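# Level a billiard table on four legs using packers

## Task

Some packers (at least one) are already under the billiard table's legs. Using them, make the table level and steady on all four legs, with every leg that has a packer standing squarely and well on that packer.

## Robot and tools

Team: four identical i2rt Big YAM arms, arm1 to arm4, plus a fixed room camera cam_high. Each arm has six joints, a right hand (index, middle and ring fingers plus a thumb, four hinge motors each, sixteen in all, none coupled) and a wrist camera named armN_cam_wrist. The wrist camera sits on a mast on the palm side and looks toward the index knuckle, about 45 degrees off the straight fingers; an open hand blocks part of its view. Reach is about 1.06 m from the joint 1 axis.

Frame: one shared scene frame in metres, origin on the floor, +z up. Feet (base_link), each facing its own +x: arm1 x=+0.653 y=-0.003 z=+0.810; arm2 x=-0.121 y=+0.648 z=+0.734, turned about -90 deg; arm3 x=-0.654 y=+0.190 z=+0.780; arm4 x=+0.038 y=-0.649 z=+0.728, turned about +90 deg. Tabletops under the arms are at z=+0.720. Hand-point axes: +z along straight fingers toward the tips, +x across the palm away from the thumb, +y out of the palm face (palm at y=-0.062, back at y=-0.12). A mast at x +0.05 to +0.10, z -0.16 to -0.11 can collide with things.

Joints (radians, absolute): joint1_rad -2.879..2.879 (spin about the foot, positive counter-clockwise from above; 0 unfolds along the foot's +x); joint2_rad 0..3.141 (shoulder; 0 = upper arm back and level, positive lifts then brings it forward); joint3_rad 0..3.019 (elbow; 0 folded, positive opens); joint4_rad -1.692..1.57 (hand pitch, positive tips fingers up); joint5_rad -1.57..1.57 (sideways swing, positive to the arm's right); joint6_rad -2.094..2.094 (roll, positive clockwise seen from behind). Joint 6 by itself cannot make the palm face straight down.

Hand keys hand_index_mcp ... hand_thumb_ipl are goal angles on a -1..+1 scale between each hinge's two stops, absolute. Toward -1 the fingers curl toward the palm; straight is about mcp +0.75, pip +0.58, dip +0.70, abd 0.00; thumb straight is cmc +0.71, axl +0.68, mcp +0.23, ipl +0.17; cmc toward -1 brings the thumb in front of the palm. hand_current_limit (-1..1) caps all motor currents linearly from 0 to 550 mA (start +0.4); hand_speed (-0.96..1) sets set-point speed as (n+1)/2 of 8.5 rad/s (start -0.6). Omitted keys keep their goals, so a grip stays. Sending a hinge its currently shown position eases a grip.

Tool move: optional objects arm1, arm2, arm3, arm4, each for that arm only, plus cameras (list of names, or ["all"], or [] for none). Per arm: joints = dict of absolute targets by name; target = one list of seven numbers [x, y, z, qw, qx, qy, qz], an absolute hand-point pose in the scene frame, metres, as the result's hand line prints it; speed = path top speed 0.002..0.5 m/s (default 0.25; rotation limited to twice that in rad/s), only allowed with target; min_time_s = 0.1..8 s, minimum duration of that arm's joint motions. When target is given, joints may hold only hand keys. The hand moves on a straight line from its hand_target toward the target; each path lasts 0.5..10 s and all paths in one action finish together. The controller clips each step to within 100 mm and 20 deg of the measured hand pose and uses damped IK, so expect errors of a centimetre or more and overshoot near full stretch. Paths ignore obstacles and other arms. An action lasts at most 15 s. Unknown keys make the call invalid; out-of-range values get it refused, and a refusal cancels the rest of your calls in that reply. A move with no action returns full state, all images and the scene number.

Tool wait: seconds 0..10, optional cameras; commands nothing new. Tool zoom_image: camera name and region [x0, y0, x1, y1] in pixels of that camera's latest 672x504 image, top-left origin, at most 504 wide and high. Tool finished_scene: scene = current scene number; irreversible, so call it only once the table is level and stable without help.

Results: a move line per commanded arm (done, or its worst status). Statuses: off_target (stopped away from target, may still push); time_out (joints keep a nearby target and push; send reported positions to relax); not_followed (a safety check withheld the targets; pose unreachable for hand targets); on_its_own lists uncommanded behaviour, with held at showing the target. Arms under as last shown were not commanded. hand_target is the pose the drives are aiming for. hand_state words per motor: moving, goal, blocked, overload. Currents in mA, positive pushing toward -1. Joint torques in N m, positive toward larger angles; numbers 3 and 4 wrap at ±28. Joint velocities within noise means at rest. The pictures line gives image order.

Avoid: any hard press between robots (ends the scene), including one hand closing on another's fingers; the anti-collision check can react late and lets hands and cameras meet. Never knock items off the work area or to the floor, drop parts, slam, or push fixed or heavy things hard. Robots do not stop on contact and keep pushing. Motor heat rises from holding loads, stretched poses or pushing on something unreachable: MOTOR HOT appears at 85 °C, and at 100 °C the arm goes limp for 30-60 s (limit_stop_at_motor_heat; resend targets afterwards). A hand motor at 495 mA or more for 5 s shuts off for 10 s. Loose objects may occasionally get nudged. Between calls each robot holds its last command.

Each tool is called by a JSON object that holds its "op" and its "data".

## Session

{"op": "move", "data": {}}

{"op": "zoom_image", "data": {"camera": "cam_high", "region": [110, 50, 550, 480]}}

Scene clock: 0.00 s.
Joint torques (N m): no reading
Motor temperatures (°C): arm1=[19 30 24 22 19 19] | arm2=[19 20 28 22 23 19] | arm3=[21 21 31 22 20 23] | arm4=[22 22 33 23 22 22]
Heat: arm1: hottest joint2_rad 30 °C; arm2: hottest joint3_rad 28 °C; arm3: hottest joint3_rad 31 °C; arm4: hottest joint3_rad 33 °C.
Joint velocities: within noise
arm1.joint_positions: joint1_rad=+0.654 joint2_rad=+0.593 joint3_rad=+1.464 joint4_rad=-1.332 joint5_rad=-0.066 joint6_rad=+1.157 hand_index_mcp=+0.753 hand_index_abd=+0.000 hand_index_pip=+0.577 hand_index_dip=+0.696 hand_middle_mcp=+0.753 hand_middle_abd=+0.000 hand_middle_pip=+0.577 hand_middle_dip=+0.696 hand_ring_mcp=+0.753 hand_ring_abd=+0.000 hand_ring_pip=+0.577 hand_ring_dip=+0.696 hand_thumb_cmc=+0.714 hand_thumb_axl=+0.677 hand_thumb_mcp=+0.226 hand_thumb_ipl=+0.168 hand_current_limit=+0.400 hand_speed=-0.600
arm1.joint_status: not commanded
arm1.hand_state: goal,goal,goal,goal,goal,goal,goal,goal,goal,goal,goal,goal,goal,goal,goal,goal
arm1.index_mcp_current_ma: 0
arm1.index_abd_current_ma: 0
arm1.index_pip_current_ma: 0
arm1.index_dip_current_ma: 0
arm1.middle_mcp_current_ma: 0
arm1.middle_abd_current_ma: 0
arm1.middle_pip_current_ma: 0
arm1.middle_dip_current_ma: 0
arm1.ring_mcp_current_ma: 0
arm1.ring_abd_current_ma: 0
arm1.ring_pip_current_ma: 0
arm1.ring_dip_current_ma: 0
arm1.thumb_cmc_current_ma: 0
arm1.thumb_axl_current_ma: 0
arm1.thumb_mcp_current_ma: 0
arm1.thumb_ipl_current_ma: 0
arm1.hand_goal_index_mcp: 0.754
arm1.hand_goal_index_abd: 0.000
arm1.hand_goal_index_pip: 0.576
arm1.hand_goal_index_dip: 0.696
arm1.hand_goal_middle_mcp: 0.754
arm1.hand_goal_middle_abd: 0.000
arm1.hand_goal_middle_pip: 0.576
arm1.hand_goal_middle_dip: 0.696
arm1.hand_goal_ring_mcp: 0.754
arm1.hand_goal_ring_abd: 0.000
arm1.hand_goal_ring_pip: 0.576
arm1.hand_goal_ring_dip: 0.696
arm1.hand_goal_thumb_cmc: 0.714
arm1.hand_goal_thumb_axl: 0.678
arm1.hand_goal_thumb_mcp: 0.226
arm1.hand_goal_thumb_ipl: 0.168
arm1.hand: x=+0.4234 y=-0.0729 z=+1.3986 quat_wxyz=(-0.519, -0.438, +0.729, -0.087) (m; scene frame)
arm1.hand_target: x=+0.4265 y=-0.0706 z=+1.4087 quat_wxyz=(-0.529, -0.435, +0.724, -0.088) (m; scene frame)
arm1.hand_status: not commanded
arm2.joint_positions: joint1_rad=-0.245 joint2_rad=+0.627 joint3_rad=+1.434 joint4_rad=-1.293 joint5_rad=-0.092 joint6_rad=+0.994 hand_index_mcp=+0.753 hand_index_abd=+0.000 hand_index_pip=+0.577 hand_index_dip=+0.696 hand_middle_mcp=+0.753 hand_middle_abd=+0.000 hand_middle_pip=+0.577 hand_middle_dip=+0.696 hand_ring_mcp=+0.753 hand_ring_abd=+0.000 hand_ring_pip=+0.577 hand_ring_dip=+0.696 hand_thumb_cmc=+0.714 hand_thumb_axl=+0.677 hand_thumb_mcp=+0.226 hand_thumb_ipl=+0.168 hand_current_limit=+0.400 hand_speed=-0.600
arm2.joint_status: not commanded
arm2.hand_state: goal,goal,goal,goal,goal,goal,goal,goal,goal,goal,goal,goal,goal,goal,goal,goal
arm2.index_mcp_current_ma: 0
arm2.index_abd_current_ma: 0
arm2.index_pip_current_ma: 0
arm2.index_dip_current_ma: 0
arm2.middle_mcp_current_ma: 0
arm2.middle_abd_current_ma: 0
arm2.middle_pip_current_ma: 0
arm2.middle_dip_current_ma: 0
arm2.ring_mcp_current_ma: 0
arm2.ring_abd_current_ma: 0
arm2.ring_pip_current_ma: 0
arm2.ring_dip_current_ma: 0
arm2.thumb_cmc_current_ma: 0
arm2.thumb_axl_current_ma: 0
arm2.thumb_mcp_current_ma: 0
arm2.thumb_ipl_current_ma: 0
arm2.hand_goal_index_mcp: 0.754
arm2.hand_goal_index_abd: 0.000
arm2.hand_goal_index_pip: 0.576
arm2.hand_goal_index_dip: 0.696
arm2.hand_goal_middle_mcp: 0.754
arm2.hand_goal_middle_abd: 0.000
arm2.hand_goal_middle_pip: 0.576
arm2.hand_goal_middle_dip: 0.696
arm2.hand_goal_ring_mcp: 0.754
arm2.hand_goal_ring_abd: 0.000
arm2.hand_goal_ring_pip: 0.576
arm2.hand_goal_ring_dip: 0.696
arm2.hand_goal_thumb_cmc: 0.714
arm2.hand_goal_thumb_axl: 0.678
arm2.hand_goal_thumb_mcp: 0.226
arm2.hand_goal_thumb_ipl: 0.168
arm2.hand: x=-0.2463 y=+0.4157 z=+1.3236 quat_wxyz=(+0.466, +0.712, -0.473, +0.229) (m; scene frame)
arm2.hand_target: x=-0.2455 y=+0.4190 z=+1.3341 quat_wxyz=(+0.475, +0.707, -0.469, +0.232) (m; scene frame)
arm2.hand_status: not commanded
arm3.joint_positions: joint1_rad=-0.755 joint2_rad=+0.596 joint3_rad=+1.401 joint4_rad=-1.209 joint5_rad=-0.024 joint6_rad=+1.139 hand_index_mcp=+0.753 hand_index_abd=+0.000 hand_index_pip=+0.577 hand_index_dip=+0.696 hand_middle_mcp=+0.753 hand_middle_abd=+0.000 hand_middle_pip=+0.577 hand_middle_dip=+0.696 hand_ring_mcp=+0.753 hand_ring_abd=+0.000 hand_ring_pip=+0.577 hand_ring_dip=+0.696 hand_thumb_cmc=+0.714 hand_thumb_axl=+0.677 hand_thumb_mcp=+0.226 hand_thumb_ipl=+0.168 hand_current_limit=+0.400 hand_speed=-0.600
arm3.joint_status: not commanded
arm3.hand_state: goal,goal,goal,goal,goal,goal,goal,goal,goal,goal,goal,goal,goal,goal,goal,goal
arm3.index_mcp_current_ma: 0
arm3.index_abd_current_ma: 0
arm3.index_pip_current_ma: 0
arm3.index_dip_current_ma: 0
arm3.middle_mcp_current_ma: 0
arm3.middle_abd_current_ma: 0
arm3.middle_pip_current_ma: 0
arm3.middle_dip_current_ma: 0
arm3.ring_mcp_current_ma: 0
arm3.ring_abd_current_ma: 0
arm3.ring_pip_current_ma: 0
arm3.ring_dip_current_ma: 0
arm3.thumb_cmc_current_ma: 0
arm3.thumb_axl_current_ma: 0
arm3.thumb_mcp_current_ma: 0
arm3.thumb_ipl_current_ma: 0
arm3.hand_goal_index_mcp: 0.754
arm3.hand_goal_index_abd: 0.000
arm3.hand_goal_index_pip: 0.576
arm3.hand_goal_index_dip: 0.696
arm3.hand_goal_middle_mcp: 0.754
arm3.hand_goal_middle_abd: 0.000
arm3.hand_goal_middle_pip: 0.576
arm3.hand_goal_middle_dip: 0.696
arm3.hand_goal_ring_mcp: 0.754
arm3.hand_goal_ring_abd: 0.000
arm3.hand_goal_ring_pip: 0.576
arm3.hand_goal_ring_dip: 0.696
arm3.hand_goal_thumb_cmc: 0.714
arm3.hand_goal_thumb_axl: 0.678
arm3.hand_goal_thumb_mcp: 0.226
arm3.hand_goal_thumb_ipl: 0.168
arm3.hand: x=-0.5309 y=-0.0491 z=+1.3664 quat_wxyz=(+0.293, +0.827, -0.131, +0.461) (m; scene frame)
arm3.hand_target: x=-0.5335 y=-0.0469 z=+1.3793 quat_wxyz=(+0.299, +0.820, -0.130, +0.471) (m; scene frame)
arm3.hand_status: not commanded
arm4.joint_positions: joint1_rad=+0.294 joint2_rad=+0.645 joint3_rad=+1.377 joint4_rad=-1.364 joint5_rad=+0.051 joint6_rad=+0.985 hand_index_mcp=+0.753 hand_index_abd=+0.000 hand_index_pip=+0.577 hand_index_dip=+0.696 hand_middle_mcp=+0.753 hand_middle_abd=+0.000 hand_middle_pip=+0.577 hand_middle_dip=+0.696 hand_ring_mcp=+0.753 hand_ring_abd=+0.000 hand_ring_pip=+0.577 hand_ring_dip=+0.696 hand_thumb_cmc=+0.714 hand_thumb_axl=+0.677 hand_thumb_mcp=+0.226 hand_thumb_ipl=+0.168 hand_current_limit=+0.400 hand_speed=-0.600
arm4.joint_status: not commanded
arm4.hand_state: goal,goal,goal,goal,goal,goal,goal,goal,goal,goal,goal,goal,goal,goal,goal,goal
arm4.index_mcp_current_ma: 0
arm4.index_abd_current_ma: 0
arm4.index_pip_current_ma: 0
arm4.index_dip_current_ma: 0
arm4.middle_mcp_current_ma: 0
arm4.middle_abd_current_ma: 0
arm4.middle_pip_current_ma: 0
arm4.middle_dip_current_ma: 0
arm4.ring_mcp_current_ma: 0
arm4.ring_abd_current_ma: 0
arm4.ring_pip_current_ma: 0
arm4.ring_dip_current_ma: 0
arm4.thumb_cmc_current_ma: 0
arm4.thumb_axl_current_ma: 0
arm4.thumb_mcp_current_ma: 0
arm4.thumb_ipl_current_ma: 0
arm4.hand_goal_index_mcp: 0.754
arm4.hand_goal_index_abd: 0.000
arm4.hand_goal_index_pip: 0.576
arm4.hand_goal_index_dip: 0.696
arm4.hand_goal_middle_mcp: 0.754
arm4.hand_goal_middle_abd: 0.000
arm4.hand_goal_middle_pip: 0.576
arm4.hand_goal_middle_dip: 0.696
arm4.hand_goal_ring_mcp: 0.754
arm4.hand_goal_ring_abd: 0.000
arm4.hand_goal_ring_pip: 0.576
arm4.hand_goal_ring_dip: 0.696
arm4.hand_goal_thumb_cmc: 0.714
arm4.hand_goal_thumb_axl: 0.678
arm4.hand_goal_thumb_mcp: 0.226
arm4.hand_goal_thumb_ipl: 0.168
arm4.hand: x=+0.0405 y=-0.3687 z=+1.2711 quat_wxyz=(-0.252, +0.301, +0.843, +0.368) (m; scene frame)
arm4.hand_target: x=+0.0412 y=-0.3708 z=+1.2805 quat_wxyz=(-0.258, +0.300, +0.838, +0.376) (m; scene frame)
arm4.hand_status: not commanded
pictures: arm1_cam_wrist, arm2_cam_wrist, arm3_cam_wrist, arm4_cam_wrist, cam_high

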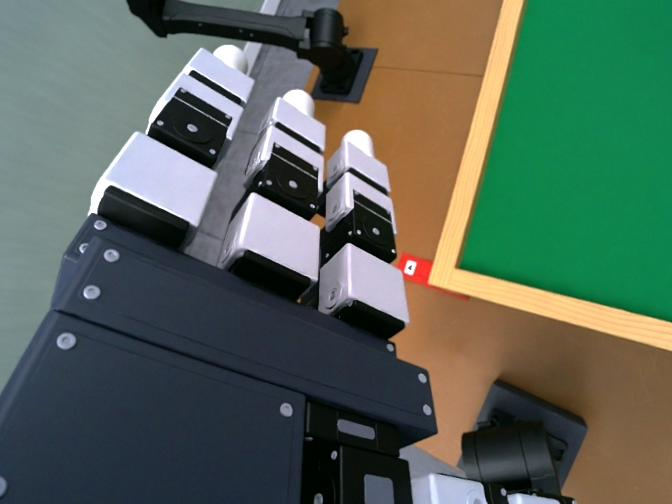

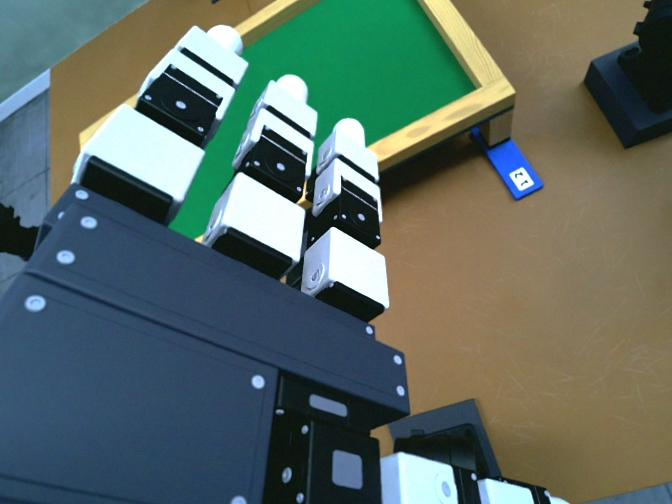

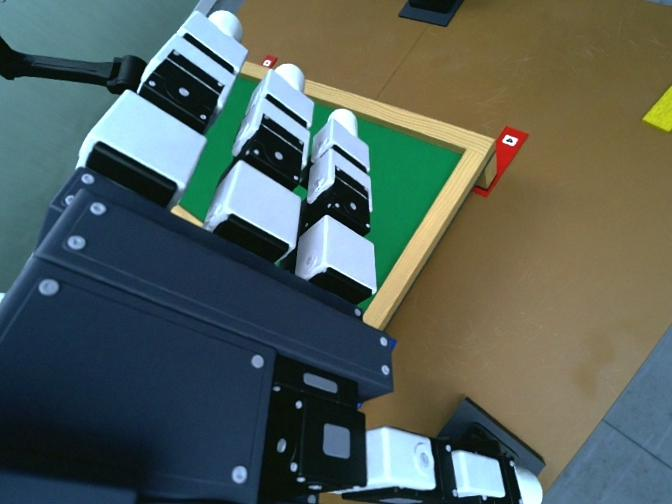

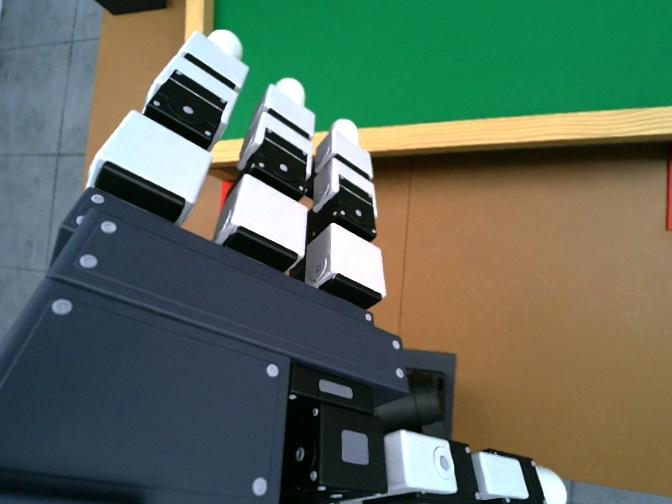

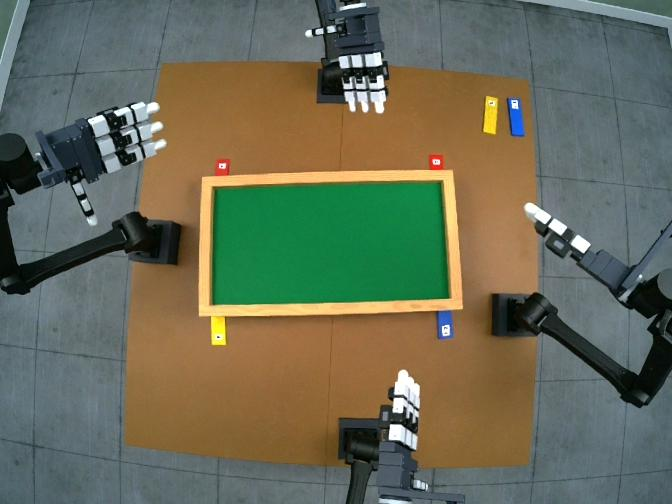

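Scaled by 1.145 from the camera's 672x504 image, which has a finer 960x720 frame.

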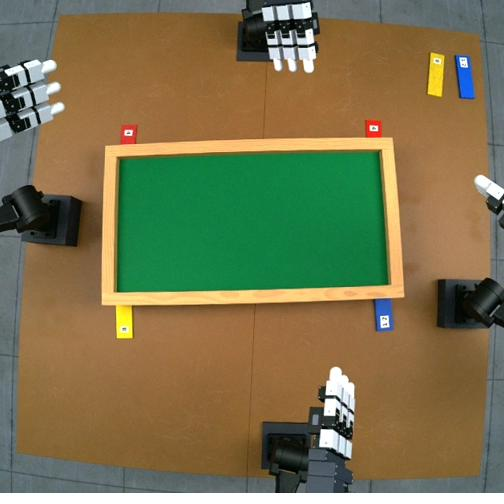

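{"op": "zoom_image", "data": {"camera": "arm2_cam_wrist", "region": [450, 80, 570, 210]}}

{"op": "zoom_image", "data": {"camera": "arm3_cam_wrist", "region": [430, 100, 550, 220]}}

{"op": "zoom_image", "data": {"camera": "arm1_cam_wrist", "region": [370, 230, 490, 330]}}

Scaled by 3.877 from the camera's 672x504 image, which has a finer 960x720 frame.

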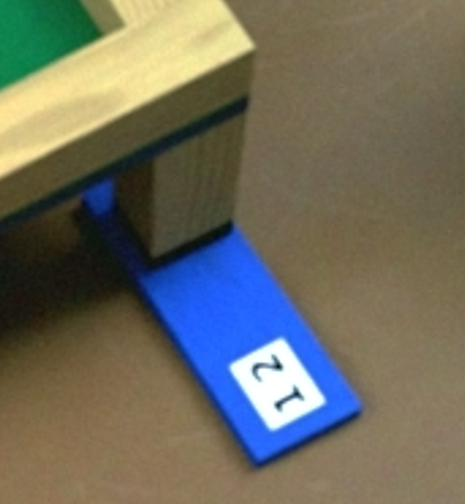

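Scaled by 4.200 from the camera's 672x504 image, which has a finer 960x720 frame.

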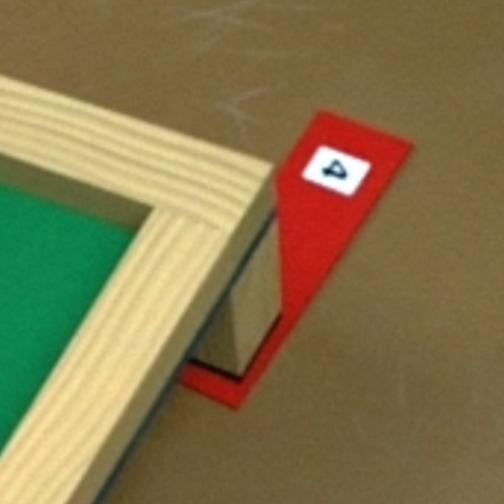

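Scaled by 4.200 from the camera's 672x504 image, which has a finer 960x720 frame.

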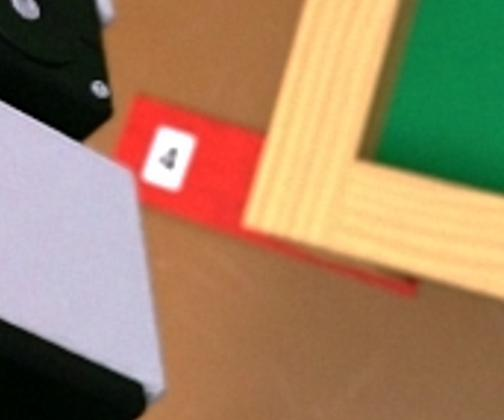

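{"op": "move", "data": {"arm2": {"joints":{"joint1_rad":-0.447,"joint2_rad":1.27,"joint3_rad":0.829,"joint4_rad":-0.782,"joint5_rad":0,"joint6_rad":-1.57,"hand_index_mcp":0.98,"hand_middle_mcp":0.98,"hand_ring_mcp":0.98,"hand_index_pip":0.9,"hand_middle_pip":0.9,"hand_ring_pip":0.9},"min_time_s":4}, "arm3": {"joints":{"joint1_rad":-1.082,"joint2_rad":1.382,"joint3_rad":0.82,"joint4_rad":-0.834,"joint5_rad":0,"joint6_rad":-2.0,"hand_index_mcp":0.98,"hand_middle_mcp":0.98,"hand_ring_mcp":0.98,"hand_index_pip":0.9,"hand_middle_pip":0.9,"hand_ring_pip":0.9},"min_time_s":4}, "arm4": {"joints":{"joint1_rad":-0.635,"joint2_rad":1.276,"joint3_rad":0.849,"joint4_rad":-0.794,"joint5_rad":0,"joint6_rad":-1.57,"hand_index_mcp":0.98,"hand_middle_mcp":0.98,"hand_ring_mcp":0.98,"hand_index_pip":0.9,"hand_middle_pip":0.9,"hand_ring_pip":0.9},"min_time_s":4}, "cameras": ["arm2_cam_wrist","arm3_cam_wrist","arm4_cam_wrist"]}}

Scene clock: 133.87 s.
Joint torques (N m): arm1=[-0.03 1.61 11.03 2.77 -0.02 -0.04] | arm2=[-1.26 -8.88 7.75 1.74 0.08 -0.07] | arm3=[-1.32 -7.71 7.02 1.13 0.11 -0.1] | arm4=[-1.38 -9.41 8.02 1.63 -0.3 -0.09]
Motor temperatures (°C): arm1=[19 29 34 22 19 19] | arm2=[19 20 32 22 23 19] | arm3=[21 20 36 23 20 23] | arm4=[22 22 40 23 22 22]
Heat: arm1: hottest joint3_rad 34 °C; arm2: hottest joint3_rad 32 °C; arm3: hottest joint3_rad 36 °C; arm4: hottest joint3_rad 40 °C.
move: arm2 done; arm3 done; arm4 done
Joint velocities: within noise
arm1: as last shown
arm1.joint_positions: joint1_rad=+0.654 joint2_rad=+0.593 joint3_rad=+1.464 joint4_rad=-1.332 joint5_rad=-0.066 joint6_rad=+1.157 hand_index_mcp=+0.754 hand_index_abd=+0.001 hand_index_pip=+0.577 hand_index_dip=+0.696 hand_middle_mcp=+0.754 hand_middle_abd=+0.001 hand_middle_pip=+0.577 hand_middle_dip=+0.696 hand_ring_mcp=+0.754 hand_ring_abd=+0.001 hand_ring_pip=+0.577 hand_ring_dip=+0.696 hand_thumb_cmc=+0.714 hand_thumb_axl=+0.677 hand_thumb_mcp=+0.226 hand_thumb_ipl=+0.168 hand_current_limit=+0.400 hand_speed=-0.600
arm2.joint_positions: joint1_rad=-0.432 joint2_rad=+1.257 joint3_rad=+0.827 joint4_rad=-0.796 joint5_rad=-0.004 joint6_rad=-1.560 hand_index_mcp=+0.978 hand_index_abd=+0.000 hand_index_pip=+0.897 hand_index_dip=+0.696 hand_middle_mcp=+0.978 hand_middle_abd=+0.000 hand_middle_pip=+0.898 hand_middle_dip=+0.696 hand_ring_mcp=+0.978 hand_ring_abd=+0.000 hand_ring_pip=+0.898 hand_ring_dip=+0.696 hand_thumb_cmc=+0.717 hand_thumb_axl=+0.677 hand_thumb_mcp=+0.224 hand_thumb_ipl=+0.168 hand_current_limit=+0.400 hand_speed=-0.600
arm2.joint_status: all done
arm2.hand_state: goal,goal,goal,goal,goal,goal,goal,goal,goal,goal,goal,goal,goal,goal,goal,goal
arm2.index_mcp_current_ma: -9
arm2.index_abd_current_ma: 2
arm2.index_pip_current_ma: -15
arm2.index_dip_current_ma: 0
arm2.middle_mcp_current_ma: -10
arm2.middle_abd_current_ma: 2
arm2.middle_pip_current_ma: -12
arm2.middle_dip_current_ma: 0
arm2.ring_mcp_current_ma: -9
arm2.ring_abd_current_ma: 2
arm2.ring_pip_current_ma: -12
arm2.ring_dip_current_ma: 0
arm2.thumb_cmc_current_ma: 17
arm2.thumb_axl_current_ma: -4
arm2.thumb_mcp_current_ma: -15
arm2.thumb_ipl_current_ma: -2
arm2.hand_goal_index_mcp: 0.980
arm2.hand_goal_index_abd: 0.000
arm2.hand_goal_index_pip: 0.900
arm2.hand_goal_index_dip: 0.696
arm2.hand_goal_middle_mcp: 0.980
arm2.hand_goal_middle_abd: 0.000
arm2.hand_goal_middle_pip: 0.900
arm2.hand_goal_middle_dip: 0.696
arm2.hand_goal_ring_mcp: 0.980
arm2.hand_goal_ring_abd: 0.000
arm2.hand_goal_ring_pip: 0.900
arm2.hand_goal_ring_dip: 0.696
arm2.hand_goal_thumb_cmc: 0.714
arm2.hand_goal_thumb_axl: 0.678
arm2.hand_goal_thumb_mcp: 0.226
arm2.hand_goal_thumb_ipl: 0.168
arm2.hand: x=-0.2158 y=+0.2279 z=+0.8630 quat_wxyz=(+0.097, +0.829, +0.531, -0.143) (m; scene frame)
arm2.hand_target: x=-0.2238 y=+0.2267 z=+0.8595 quat_wxyz=(+0.094, +0.831, +0.529, -0.147) (m; scene frame)
arm2.hand_status: not commanded
arm3.joint_positions: joint1_rad=-1.071 joint2_rad=+1.373 joint3_rad=+0.815 joint4_rad=-0.850 joint5_rad=-0.004 joint6_rad=-1.983 hand_index_mcp=+0.977 hand_index_abd=+0.001 hand_index_pip=+0.897 hand_index_dip=+0.696 hand_middle_mcp=+0.977 hand_middle_abd=+0.001 hand_middle_pip=+0.898 hand_middle_dip=+0.696 hand_ring_mcp=+0.977 hand_ring_abd=+0.001 hand_ring_pip=+0.898 hand_ring_dip=+0.696 hand_thumb_cmc=+0.716 hand_thumb_axl=+0.677 hand_thumb_mcp=+0.224 hand_thumb_ipl=+0.168 hand_current_limit=+0.400 hand_speed=-0.600
arm3.joint_status: all done
arm3.hand_state: goal,goal,goal,goal,goal,goal,goal,goal,goal,goal,goal,goal,goal,goal,goal,goal
arm3.index_mcp_current_ma: -1
arm3.index_abd_current_ma: 0
arm3.index_pip_current_ma: -1
arm3.index_dip_current_ma: 0
arm3.middle_mcp_current_ma: -1
arm3.middle_abd_current_ma: 0
arm3.middle_pip_current_ma: 0
arm3.middle_dip_current_ma: 0
arm3.ring_mcp_current_ma: -1
arm3.ring_abd_current_ma: 0
arm3.ring_pip_current_ma: 0
arm3.ring_dip_current_ma: 0
arm3.thumb_cmc_current_ma: 0
arm3.thumb_axl_current_ma: 0
arm3.thumb_mcp_current_ma: -1
arm3.thumb_ipl_current_ma: 0
arm3.hand_goal_index_mcp: 0.980
arm3.hand_goal_index_abd: 0.000
arm3.hand_goal_index_pip: 0.900
arm3.hand_goal_index_dip: 0.696
arm3.hand_goal_middle_mcp: 0.980
arm3.hand_goal_middle_abd: 0.000
arm3.hand_goal_middle_pip: 0.900
arm3.hand_goal_middle_dip: 0.696
arm3.hand_goal_ring_mcp: 0.980
arm3.hand_goal_ring_abd: 0.000
arm3.hand_goal_ring_pip: 0.900
arm3.hand_goal_ring_dip: 0.696
arm3.hand_goal_thumb_cmc: 0.714
arm3.hand_goal_thumb_axl: 0.678
arm3.hand_goal_thumb_mcp: 0.226
arm3.hand_goal_thumb_ipl: 0.168
arm3.hand: x=-0.4023 y=-0.0892 z=+0.8422 quat_wxyz=(+0.059, +0.323, +0.944, -0.045) (m; scene frame)
arm3.hand_target: x=-0.4041 y=-0.0960 z=+0.8408 quat_wxyz=(+0.061, +0.320, +0.944, -0.052) (m; scene frame)
arm3.hand_status: not commanded
arm4.joint_positions: joint1_rad=-0.622 joint2_rad=+1.262 joint3_rad=+0.852 joint4_rad=-0.809 joint5_rad=+0.003 joint6_rad=-1.557 hand_index_mcp=+0.978 hand_index_abd=+0.000 hand_index_pip=+0.897 hand_index_dip=+0.696 hand_middle_mcp=+0.978 hand_middle_abd=+0.000 hand_middle_pip=+0.897 hand_middle_dip=+0.696 hand_ring_mcp=+0.978 hand_ring_abd=+0.000 hand_ring_pip=+0.897 hand_ring_dip=+0.696 hand_thumb_cmc=+0.716 hand_thumb_axl=+0.677 hand_thumb_mcp=+0.224 hand_thumb_ipl=+0.168 hand_current_limit=+0.400 hand_speed=-0.600
arm4.joint_status: all done
arm4.hand_state: goal,goal,goal,goal,goal,goal,goal,goal,goal,goal,goal,goal,goal,goal,goal,goal
arm4.index_mcp_current_ma: -9
arm4.index_abd_current_ma: 0
arm4.index_pip_current_ma: -12
arm4.index_dip_current_ma: 0
arm4.middle_mcp_current_ma: -11
arm4.middle_abd_current_ma: 0
arm4.middle_pip_current_ma: -14
arm4.middle_dip_current_ma: 0
arm4.ring_mcp_current_ma: -11
arm4.ring_abd_current_ma: 0
arm4.ring_pip_current_ma: -13
arm4.ring_dip_current_ma: 0
arm4.thumb_cmc_current_ma: 11
arm4.thumb_axl_current_ma: -4
arm4.thumb_mcp_current_ma: -14
arm4.thumb_ipl_current_ma: -2
arm4.hand_goal_index_mcp: 0.980
arm4.hand_goal_index_abd: 0.000
arm4.hand_goal_index_pip: 0.900
arm4.hand_goal_index_dip: 0.696
arm4.hand_goal_middle_mcp: 0.980
arm4.hand_goal_middle_abd: 0.000
arm4.hand_goal_middle_pip: 0.900
arm4.hand_goal_middle_dip: 0.696
arm4.hand_goal_ring_mcp: 0.980
arm4.hand_goal_ring_abd: 0.000
arm4.hand_goal_ring_pip: 0.900
arm4.hand_goal_ring_dip: 0.696
arm4.hand_goal_thumb_cmc: 0.714
arm4.hand_goal_thumb_axl: 0.678
arm4.hand_goal_thumb_mcp: 0.226
arm4.hand_goal_thumb_ipl: 0.168
arm4.hand: x=+0.2078 y=-0.2439 z=+0.8593 quat_wxyz=(+0.155, -0.458, +0.872, +0.075) (m; scene frame)
arm4.hand_target: x=+0.2133 y=-0.2450 z=+0.8535 quat_wxyz=(+0.154, -0.457, +0.873, +0.073) (m; scene frame)
arm4.hand_status: not commanded
pictures: arm2_cam_wrist, arm3_cam_wrist, arm4_cam_wrist

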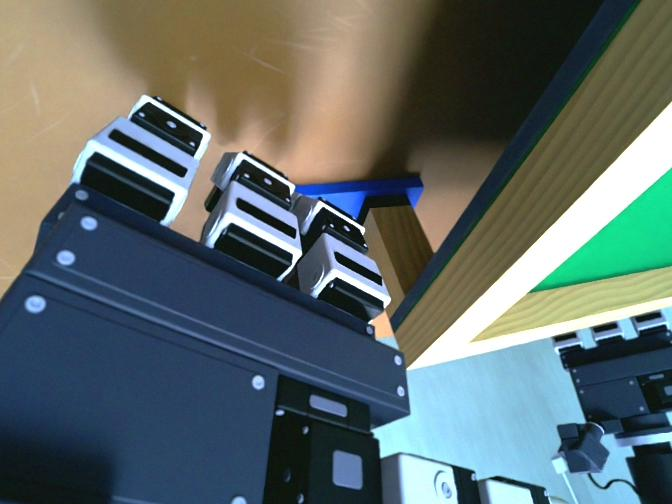

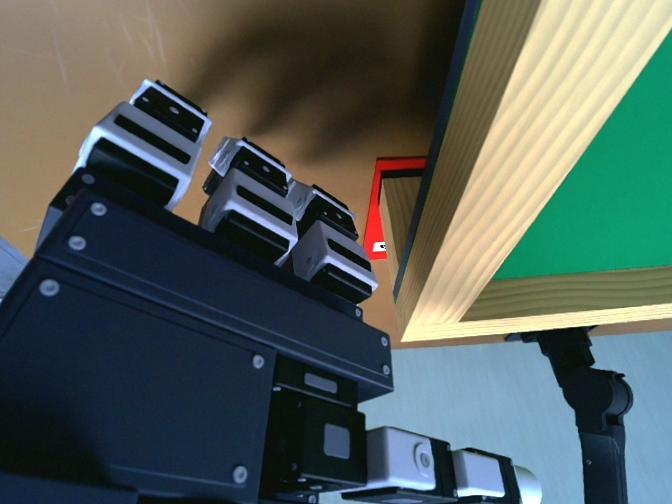

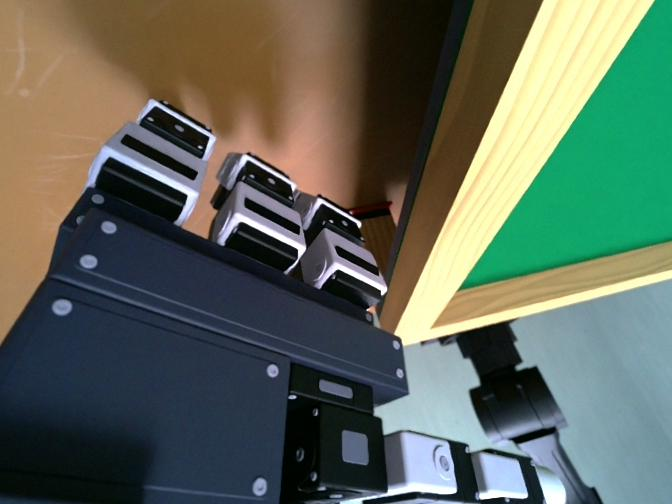

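{"op": "zoom_image", "data": {"camera": "arm2_cam_wrist", "region": [340, 150, 450, 240]}}

{"op": "zoom_image", "data": {"camera": "arm3_cam_wrist", "region": [350, 140, 450, 220]}}

{"op": "zoom_image", "data": {"camera": "arm4_cam_wrist", "region": [330, 180, 430, 260]}}

Scaled by 4.582 from the camera's 672x504 image, which has a finer 960x720 frame.

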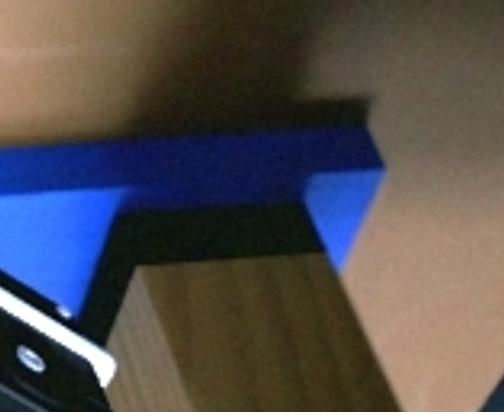

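Scaled by 5.040 from the camera's 672x504 image, which has a finer 960x720 frame.

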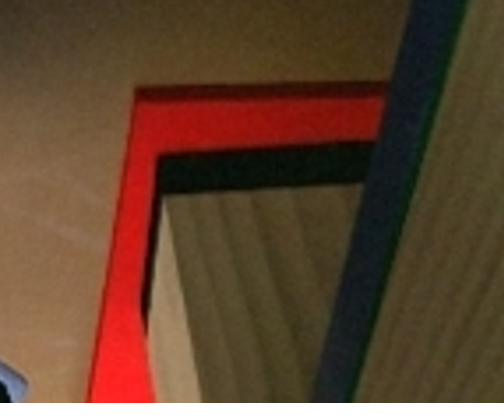

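Scaled by 5.040 from the camera's 672x504 image, which has a finer 960x720 frame.

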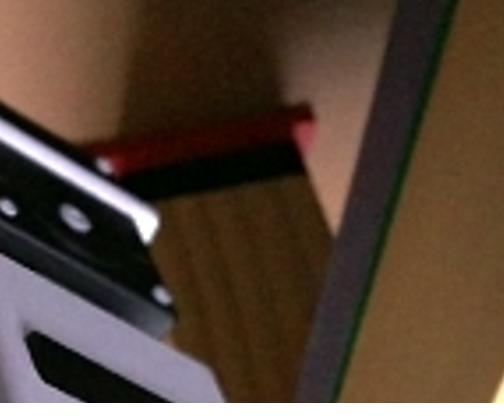

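{"op": "zoom_image", "data": {"camera": "arm3_cam_wrist", "region": [368, 150, 428, 200]}}

{"op": "zoom_image", "data": {"camera": "arm2_cam_wrist", "region": [350, 165, 430, 225]}}

{"op": "zoom_image", "data": {"camera": "arm4_cam_wrist", "region": [345, 190, 405, 240]}}

Scaled by 8.400 from the camera's 672x504 image, which has a finer 960x720 frame.

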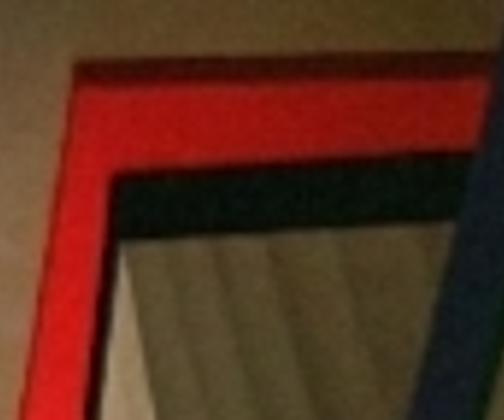

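Scaled by 6.300 from the camera's 672x504 image, which has a finer 960x720 frame.

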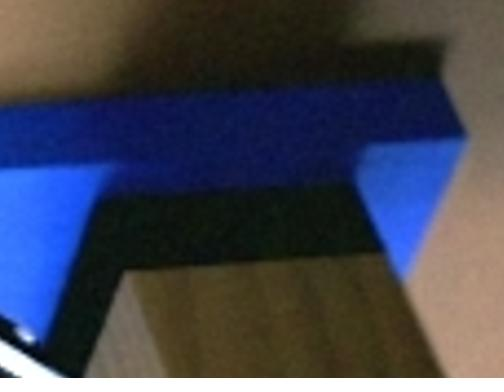

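Scaled by 8.400 from the camera's 672x504 image, which has a finer 960x720 frame.

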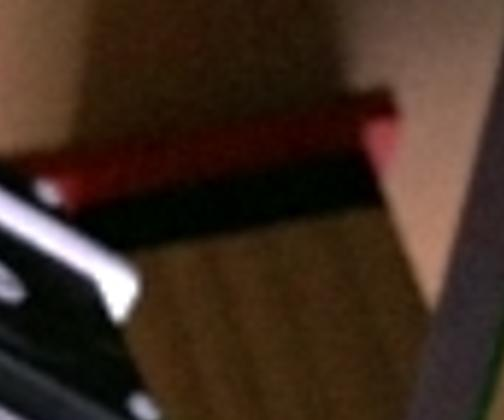

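{"op": "move", "data": {"arm2": {"joints":{"joint1_rad":0.2,"joint2_rad":0.8,"joint3_rad":1.1,"joint4_rad":-1.0,"joint5_rad":0,"joint6_rad":-1.57},"min_time_s":2.5}, "arm3": {"joints":{"joint1_rad":-1.2,"joint2_rad":1.382,"joint3_rad":0.82,"joint4_rad":-1.0,"joint5_rad":0,"joint6_rad":-2.0},"min_time_s":2}, "cameras": ["arm3_cam_wrist"]}}

{"op": "move", "data": {"arm2": {"joints":{"joint1_rad":0.869,"joint2_rad":1.453,"joint3_rad":0.983,"joint4_rad":-0.87,"joint5_rad":0,"joint6_rad":-1.57},"min_time_s":3}, "cameras": ["arm2_cam_wrist"]}}

Scene clock: 194.20 s.
Joint torques (N m): arm1=[0.03 1.79 11.02 2.77 -0.02 -0.03] | arm2=[0.85 -5.66 12.26 1.74 -0.06 0.06] | arm3=[-0.85 -6.65 6.89 -0.06 0.12 -0.1] | arm4=[-1.55 -8.53 8.08 1.72 -0.3 -0.12]
Motor temperatures (°C): arm1=[19 28 35 22 19 19] | arm2=[19 20 33 22 23 19] | arm3=[21 21 36 22 20 23] | arm4=[22 23 38 23 22 22]
Heat: arm1: hottest joint3_rad 35 °C; arm2: hottest joint3_rad 33 °C; arm3: hottest joint3_rad 36 °C; arm4: hottest joint3_rad 38 °C.
move: arm2 done; arm3 done
Joint velocities: within noise
arm1, arm4: as last shown
arm2.joint_positions: joint1_rad=+0.185 joint2_rad=+0.804 joint3_rad=+1.057 joint4_rad=-0.989 joint5_rad=+0.000 joint6_rad=-1.561 hand_index_mcp=+0.978 hand_index_abd=-0.007 hand_index_pip=+0.901 hand_index_dip=+0.698 hand_middle_mcp=+0.978 hand_middle_abd=+0.000 hand_middle_pip=+0.898 hand_middle_dip=+0.696 hand_ring_mcp=+0.978 hand_ring_abd=+0.000 hand_ring_pip=+0.898 hand_ring_dip=+0.696 hand_thumb_cmc=+0.717 hand_thumb_axl=+0.677 hand_thumb_mcp=+0.224 hand_thumb_ipl=+0.168 hand_current_limit=+0.400 hand_speed=-0.600
arm2.joint_status: all done
arm2.hand_state: goal,goal,goal,goal,goal,goal,goal,goal,goal,goal,goal,goal,goal,goal,goal,goal
arm2.index_mcp_current_ma: -8
arm2.index_abd_current_ma: -30
arm2.index_pip_current_ma: 7
arm2.index_dip_current_ma: 10
arm2.middle_mcp_current_ma: -13
arm2.middle_abd_current_ma: 0
arm2.middle_pip_current_ma: -12
arm2.middle_dip_current_ma: 0
arm2.ring_mcp_current_ma: -13
arm2.ring_abd_current_ma: 0
arm2.ring_pip_current_ma: -12
arm2.ring_dip_current_ma: 0
arm2.thumb_cmc_current_ma: 14
arm2.thumb_axl_current_ma: -4
arm2.thumb_mcp_current_ma: -16
arm2.thumb_ipl_current_ma: -2
arm2.hand_goal_index_mcp: 0.980
arm2.hand_goal_index_abd: 0.000
arm2.hand_goal_index_pip: 0.900
arm2.hand_goal_index_dip: 0.696
arm2.hand_goal_middle_mcp: 0.980
arm2.hand_goal_middle_abd: 0.000
arm2.hand_goal_middle_pip: 0.900
arm2.hand_goal_middle_dip: 0.696
arm2.hand_goal_ring_mcp: 0.980
arm2.hand_goal_ring_abd: 0.000
arm2.hand_goal_ring_pip: 0.900
arm2.hand_goal_ring_dip: 0.696
arm2.hand_goal_thumb_cmc: 0.714
arm2.hand_goal_thumb_axl: 0.678
arm2.hand_goal_thumb_mcp: 0.226
arm2.hand_goal_thumb_ipl: 0.168
arm2.hand: x=+0.0356 y=+0.2959 z=+1.1324 quat_wxyz=(+0.316, +0.582, +0.704, -0.257) (m; scene frame)
arm2.hand_target: x=+0.0405 y=+0.2998 z=+1.1553 quat_wxyz=(+0.329, +0.570, +0.705, -0.266) (m; scene frame)
arm2.hand_status: not commanded
arm3.joint_positions: joint1_rad=-1.189 joint2_rad=+1.373 joint3_rad=+0.815 joint4_rad=-0.990 joint5_rad=-0.004 joint6_rad=-1.983 hand_index_mcp=+0.977 hand_index_abd=+0.001 hand_index_pip=+0.897 hand_index_dip=+0.696 hand_middle_mcp=+0.977 hand_middle_abd=+0.001 hand_middle_pip=+0.898 hand_middle_dip=+0.696 hand_ring_mcp=+0.977 hand_ring_abd=+0.001 hand_ring_pip=+0.898 hand_ring_dip=+0.696 hand_thumb_cmc=+0.716 hand_thumb_axl=+0.677 hand_thumb_mcp=+0.224 hand_thumb_ipl=+0.168 hand_current_limit=+0.400 hand_speed=-0.600
arm3.joint_status: all done
arm3.hand_state: goal,goal,goal,goal,goal,goal,goal,goal,goal,goal,goal,goal,goal,goal,goal,goal
arm3.index_mcp_current_ma: -1
arm3.index_abd_current_ma: 0
arm3.index_pip_current_ma: -1
arm3.index_dip_current_ma: 0
arm3.middle_mcp_current_ma: -1
arm3.middle_abd_current_ma: 0
arm3.middle_pip_current_ma: 0
arm3.middle_dip_current_ma: 0
arm3.ring_mcp_current_ma: -1
arm3.ring_abd_current_ma: 0
arm3.ring_pip_current_ma: 0
arm3.ring_dip_current_ma: 0
arm3.thumb_cmc_current_ma: 0
arm3.thumb_axl_current_ma: 0
arm3.thumb_mcp_current_ma: -1
arm3.thumb_ipl_current_ma: 0
arm3.hand_goal_index_mcp: 0.980
arm3.hand_goal_index_abd: 0.000
arm3.hand_goal_index_pip: 0.900
arm3.hand_goal_index_dip: 0.696
arm3.hand_goal_middle_mcp: 0.980
arm3.hand_goal_middle_abd: 0.000
arm3.hand_goal_middle_pip: 0.900
arm3.hand_goal_middle_dip: 0.696
arm3.hand_goal_ring_mcp: 0.980
arm3.hand_goal_ring_abd: 0.000
arm3.hand_goal_ring_pip: 0.900
arm3.hand_goal_ring_dip: 0.696
arm3.hand_goal_thumb_cmc: 0.714
arm3.hand_goal_thumb_axl: 0.678
arm3.hand_goal_thumb_mcp: 0.226
arm3.hand_goal_thumb_ipl: 0.168
arm3.hand: x=-0.4497 y=-0.0847 z=+0.8409 quat_wxyz=(+0.006, +0.378, +0.926, +0.001) (m; scene frame)
arm3.hand_target: x=-0.4543 y=-0.0851 z=+0.8397 quat_wxyz=(+0.000, +0.376, +0.927, +0.005) (m; scene frame)
arm3.hand_status: not commanded
arm4.joint_positions: joint1_rad=-0.622 joint2_rad=+1.262 joint3_rad=+0.852 joint4_rad=-0.809 joint5_rad=+0.003 joint6_rad=-1.558 hand_index_mcp=+0.978 hand_index_abd=+0.000 hand_index_pip=+0.897 hand_index_dip=+0.696 hand_middle_mcp=+0.978 hand_middle_abd=+0.000 hand_middle_pip=+0.897 hand_middle_dip=+0.696 hand_ring_mcp=+0.978 hand_ring_abd=+0.000 hand_ring_pip=+0.897 hand_ring_dip=+0.696 hand_thumb_cmc=+0.716 hand_thumb_axl=+0.677 hand_thumb_mcp=+0.224 hand_thumb_ipl=+0.168 hand_current_limit=+0.400 hand_speed=-0.600
pictures: arm3_cam_wrist

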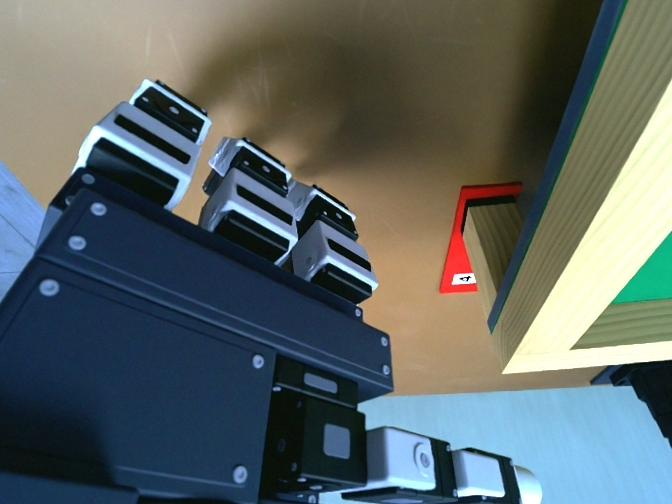

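Scene clock: 200.00 s.
Joint torques (N m): arm1=[-0.09 1.55 11.06 2.71 0 -0.03] | arm2=[5.77 -1.96 3.3 0.44 -2.36 0.04] | arm3=[-0.56 -6.95 6.95 -0.1 0.12 -0.09] | arm4=[-0.67 -9.11 7.99 1.54 -0.27 -0.06]
Motor temperatures (°C): arm1=[19 28 35 22 19 19] | arm2=[19 20 33 22 24 19] | arm3=[21 21 36 22 20 23] | arm4=[22 23 38 23 22 22]
Heat: arm1: hottest joint3_rad 35 °C; arm2: hottest joint3_rad 33 °C; arm3: hottest joint3_rad 36 °C; arm4: hottest joint3_rad 38 °C.
move: arm2 time_out
Joint velocities: within noise
arm1, arm3, arm4: as last shown
arm2.joint_positions: joint1_rad=+0.805 joint2_rad=+1.333 joint3_rad=+1.047 joint4_rad=-0.835 joint5_rad=+0.062 joint6_rad=-1.562 hand_index_mcp=+1.002 hand_index_abd=+0.054 hand_index_pip=+0.998 hand_index_dip=+0.996 hand_middle_mcp=+0.976 hand_middle_abd=+0.000 hand_middle_pip=+0.898 hand_middle_dip=+0.696 hand_ring_mcp=+0.976 hand_ring_abd=+0.000 hand_ring_pip=+0.898 hand_ring_dip=+0.696 hand_thumb_cmc=+0.716 hand_thumb_axl=+0.677 hand_thumb_mcp=+0.223 hand_thumb_ipl=+0.168 hand_current_limit=+0.400 hand_speed=-0.600
arm2.joint_status: joint1_rad time_out (moved +0.619 of +0.684); joint5_rad time_out (moved +0.062 of +0.000); the others done
arm2.hand_state: blocked,blocked,blocked,blocked,goal,goal,goal,goal,goal,goal,goal,goal,goal,goal,goal,goal
arm2.index_mcp_current_ma: 115
arm2.index_abd_current_ma: 238
arm2.index_pip_current_ma: 385
arm2.index_dip_current_ma: 385
arm2.middle_mcp_current_ma: -23
arm2.middle_abd_current_ma: 0
arm2.middle_pip_current_ma: -12
arm2.middle_dip_current_ma: 0
arm2.ring_mcp_current_ma: -22
arm2.ring_abd_current_ma: 0
arm2.ring_pip_current_ma: -12
arm2.ring_dip_current_ma: 0
arm2.thumb_cmc_current_ma: 9
arm2.thumb_axl_current_ma: -4
arm2.thumb_mcp_current_ma: -18
arm2.thumb_ipl_current_ma: -2
arm2.hand_goal_index_mcp: 0.980
arm2.hand_goal_index_abd: 0.000
arm2.hand_goal_index_pip: 0.900
arm2.hand_goal_index_dip: 0.696
arm2.hand_goal_middle_mcp: 0.980
arm2.hand_goal_middle_abd: 0.000
arm2.hand_goal_middle_pip: 0.900
arm2.hand_goal_middle_dip: 0.696
arm2.hand_goal_ring_mcp: 0.980
arm2.hand_goal_ring_abd: 0.000
arm2.hand_goal_ring_pip: 0.900
arm2.hand_goal_ring_dip: 0.696
arm2.hand_goal_thumb_cmc: 0.714
arm2.hand_goal_thumb_axl: 0.678
arm2.hand_goal_thumb_mcp: 0.226
arm2.hand_goal_thumb_ipl: 0.168
arm2.on_its_own: joint1_rad reads +0.805 and still pushes toward +0.869 since a time_out; joint5_rad reads +0.062 and still pushes toward +0.000 since a time_out
arm2.hand: x=+0.2907 y=+0.3623 z=+0.9241 quat_wxyz=(+0.197, +0.369, +0.901, -0.111) (m; scene frame)
arm2.hand_target: x=+0.2906 y=+0.4179 z=+0.8401 quat_wxyz=(+0.109, +0.336, +0.935, -0.041) (m; scene frame)
arm2.hand_status: not commanded
pictures: arm2_cam_wrist

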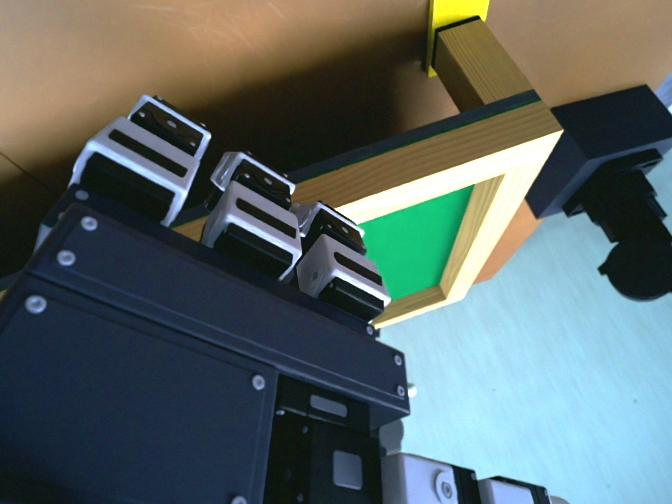

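{"op": "move", "data": {"arm2": {"joints":{"joint1_rad":0.75,"joint2_rad":1.15,"joint3_rad":0.95,"joint4_rad":-0.9,"joint5_rad":0,"joint6_rad":-1.57},"min_time_s":2.5}, "cameras": ["arm2_cam_wrist","cam_high"]}}

{"op": "zoom_image", "data": {"camera": "arm3_cam_wrist", "region": [435, 175, 535, 245]}}

Scene clock: 206.77 s.
Joint torques (N m): arm1=[0.21 1.49 11.04 2.73 -0.03 -0.04] | arm2=[-1.49 -9.58 8.35 1.28 -0.14 0.12] | arm3=[-0.91 -6.77 6.93 -0.05 0.14 -0.08] | arm4=[-0.5 -8.7 7.83 1.66 -0.26 -0.07]
Motor temperatures (°C): arm1=[19 28 35 22 19 19] | arm2=[19 20 32 22 26 19] | arm3=[21 21 36 22 20 23] | arm4=[22 23 38 23 22 22]
Heat: arm1: hottest joint3_rad 35 °C; arm2: hottest joint3_rad 32 °C; arm3: hottest joint3_rad 36 °C; arm4: hottest joint3_rad 38 °C.
move: arm2 done
Joint velocities: within noise
arm1, arm3, arm4: as last shown
arm2.joint_positions: joint1_rad=+0.765 joint2_rad=+1.160 joint3_rad=+0.952 joint4_rad=-0.890 joint5_rad=+0.002 joint6_rad=-1.577 hand_index_mcp=+0.978 hand_index_abd=+0.001 hand_index_pip=+0.901 hand_index_dip=+0.699 hand_middle_mcp=+0.976 hand_middle_abd=+0.000 hand_middle_pip=+0.898 hand_middle_dip=+0.696 hand_ring_mcp=+0.976 hand_ring_abd=+0.000 hand_ring_pip=+0.898 hand_ring_dip=+0.696 hand_thumb_cmc=+0.715 hand_thumb_axl=+0.677 hand_thumb_mcp=+0.223 hand_thumb_ipl=+0.168 hand_current_limit=+0.400 hand_speed=-0.600
arm2.joint_status: all done
arm2.hand_state: goal,goal,goal,goal,goal,goal,goal,goal,goal,goal,goal,goal,goal,goal,goal,goal
arm2.index_mcp_current_ma: -12
arm2.index_abd_current_ma: 5
arm2.index_pip_current_ma: 5
arm2.index_dip_current_ma: 13
arm2.middle_mcp_current_ma: -24
arm2.middle_abd_current_ma: -1
arm2.middle_pip_current_ma: -12
arm2.middle_dip_current_ma: 0
arm2.ring_mcp_current_ma: -22
arm2.ring_abd_current_ma: -1
arm2.ring_pip_current_ma: -12
arm2.ring_dip_current_ma: 0
arm2.thumb_cmc_current_ma: 7
arm2.thumb_axl_current_ma: -4
arm2.thumb_mcp_current_ma: -19
arm2.thumb_ipl_current_ma: -2
arm2.hand_goal_index_mcp: 0.980
arm2.hand_goal_index_abd: 0.000
arm2.hand_goal_index_pip: 0.900
arm2.hand_goal_index_dip: 0.696
arm2.hand_goal_middle_mcp: 0.980
arm2.hand_goal_middle_abd: 0.000
arm2.hand_goal_middle_pip: 0.900
arm2.hand_goal_middle_dip: 0.696
arm2.hand_goal_ring_mcp: 0.980
arm2.hand_goal_ring_abd: 0.000
arm2.hand_goal_ring_pip: 0.900
arm2.hand_goal_ring_dip: 0.696
arm2.hand_goal_thumb_cmc: 0.714
arm2.hand_goal_thumb_axl: 0.678
arm2.hand_goal_thumb_mcp: 0.226
arm2.hand_goal_thumb_ipl: 0.168
arm2.hand: x=+0.2469 y=+0.3943 z=+0.9501 quat_wxyz=(+0.216, +0.373, +0.897, -0.094) (m; scene frame)
arm2.hand_target: x=+0.2412 y=+0.3912 z=+0.9525 quat_wxyz=(+0.215, +0.383, +0.893, -0.093) (m; scene frame)
arm2.hand_status: not commanded
pictures: arm2_cam_wrist, cam_high

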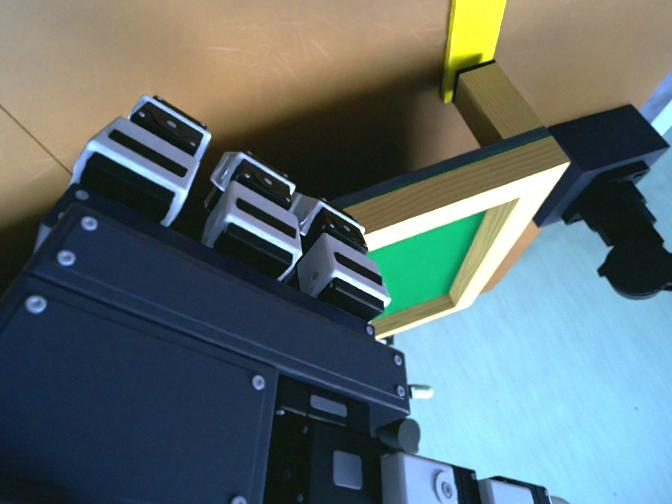

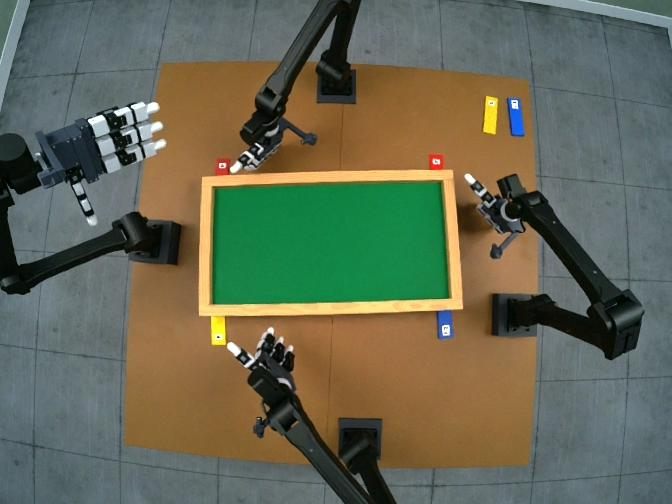

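This scene's latest camera images include none from arm3_cam_wrist. They are from: arm2_cam_wrist, cam_high. arm3_cam_wrist's image comes with the result of a call that names it in "cameras".

{"op": "zoom_image", "data": {"camera": "arm2_cam_wrist", "region": [430, 40, 530, 120]}}

{"op": "move", "data": {"arm3": {"joints":{"joint4_rad":-1.0}}, "cameras": ["arm3_cam_wrist"]}}

{"op": "zoom_image", "data": {"camera": "arm3_cam_wrist", "region": [450, 175, 530, 225]}}

Scaled by 5.040 from the camera's 672x504 image, which has a finer 960x720 frame.

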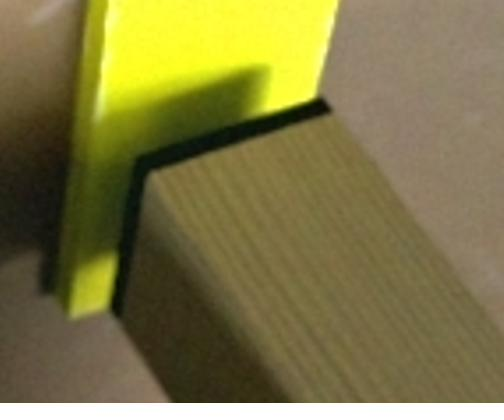

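Scene clock: 211.10 s.
Joint torques (N m): arm1=[-0.32 1.44 11.1 2.71 -0.02 -0.03] | arm2=[-0.79 -11.11 8.13 0.94 -0.18 0.15] | arm3=[-0.62 -6.95 6.93 -0.09 0.13 -0.1] | arm4=[-0.67 -9.41 7.8 1.63 -0.25 -0.07]
Motor temperatures (°C): arm1=[19 28 35 22 19 19] | arm2=[19 20 32 22 25 19] | arm3=[21 21 36 22 20 23] | arm4=[22 23 38 23 22 22]
Heat: arm1: hottest joint3_rad 35 °C; arm2: hottest joint3_rad 32 °C; arm3: hottest joint3_rad 36 °C; arm4: hottest joint3_rad 38 °C.
move: arm3 done
Joint velocities: within noise
arm1, arm2, arm4: as last shown
arm2.hand_target: x=+0.2412 y=+0.3911 z=+0.9525 quat_wxyz=(+0.215, +0.383, +0.893, -0.093) (m; scene frame)
arm3.joint_positions: joint1_rad=-1.189 joint2_rad=+1.373 joint3_rad=+0.815 joint4_rad=-0.990 joint5_rad=-0.004 joint6_rad=-1.983 hand_index_mcp=+0.977 hand_index_abd=+0.001 hand_index_pip=+0.897 hand_index_dip=+0.696 hand_middle_mcp=+0.977 hand_middle_abd=+0.001 hand_middle_pip=+0.898 hand_middle_dip=+0.696 hand_ring_mcp=+0.977 hand_ring_abd=+0.001 hand_ring_pip=+0.898 hand_ring_dip=+0.696 hand_thumb_cmc=+0.716 hand_thumb_axl=+0.677 hand_thumb_mcp=+0.224 hand_thumb_ipl=+0.168 hand_current_limit=+0.400 hand_speed=-0.600
arm3.joint_status: all done
arm3.hand_state: goal,goal,goal,goal,goal,goal,goal,goal,goal,goal,goal,goal,goal,goal,goal,goal
arm3.index_mcp_current_ma: -1
arm3.index_abd_current_ma: 0
arm3.index_pip_current_ma: -1
arm3.index_dip_current_ma: 0
arm3.middle_mcp_current_ma: -1
arm3.middle_abd_current_ma: 0
arm3.middle_pip_current_ma: 0
arm3.middle_dip_current_ma: 0
arm3.ring_mcp_current_ma: -1
arm3.ring_abd_current_ma: 0
arm3.ring_pip_current_ma: 0
arm3.ring_dip_current_ma: 0
arm3.thumb_cmc_current_ma: 0
arm3.thumb_axl_current_ma: 0
arm3.thumb_mcp_current_ma: -1
arm3.thumb_ipl_current_ma: 0
arm3.hand_goal_index_mcp: 0.980
arm3.hand_goal_index_abd: 0.000
arm3.hand_goal_index_pip: 0.900
arm3.hand_goal_index_dip: 0.696
arm3.hand_goal_middle_mcp: 0.980
arm3.hand_goal_middle_abd: 0.000
arm3.hand_goal_middle_pip: 0.900
arm3.hand_goal_middle_dip: 0.696
arm3.hand_goal_ring_mcp: 0.980
arm3.hand_goal_ring_abd: 0.000
arm3.hand_goal_ring_pip: 0.900
arm3.hand_goal_ring_dip: 0.696
arm3.hand_goal_thumb_cmc: 0.714
arm3.hand_goal_thumb_axl: 0.678
arm3.hand_goal_thumb_mcp: 0.226
arm3.hand_goal_thumb_ipl: 0.168
arm3.hand: x=-0.4497 y=-0.0847 z=+0.8409 quat_wxyz=(+0.006, +0.378, +0.926, +0.001) (m; scene frame)
arm3.hand_target: x=-0.4543 y=-0.0851 z=+0.8397 quat_wxyz=(+0.000, +0.376, +0.927, +0.005) (m; scene frame)
arm3.hand_status: not commanded
pictures: arm3_cam_wrist

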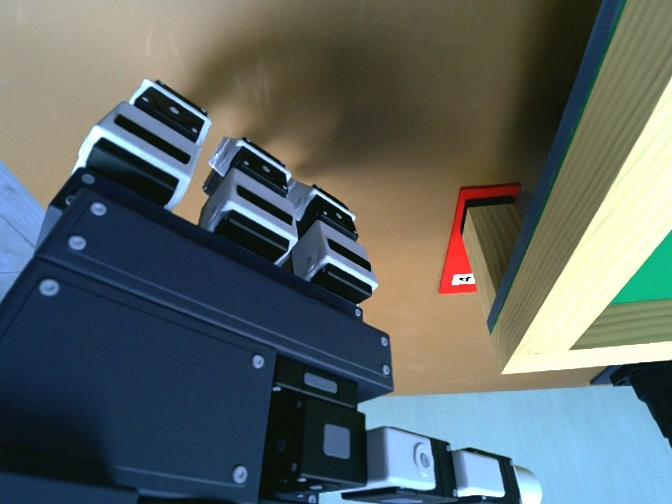

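Scaled by 6.300 from the camera's 672x504 image, which has a finer 960x720 frame.

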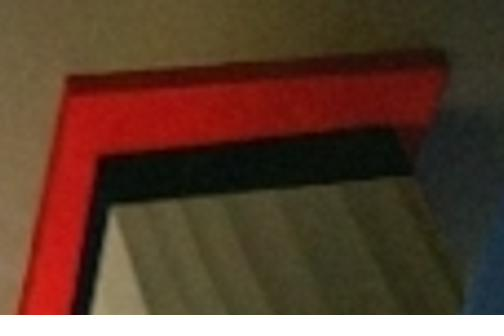

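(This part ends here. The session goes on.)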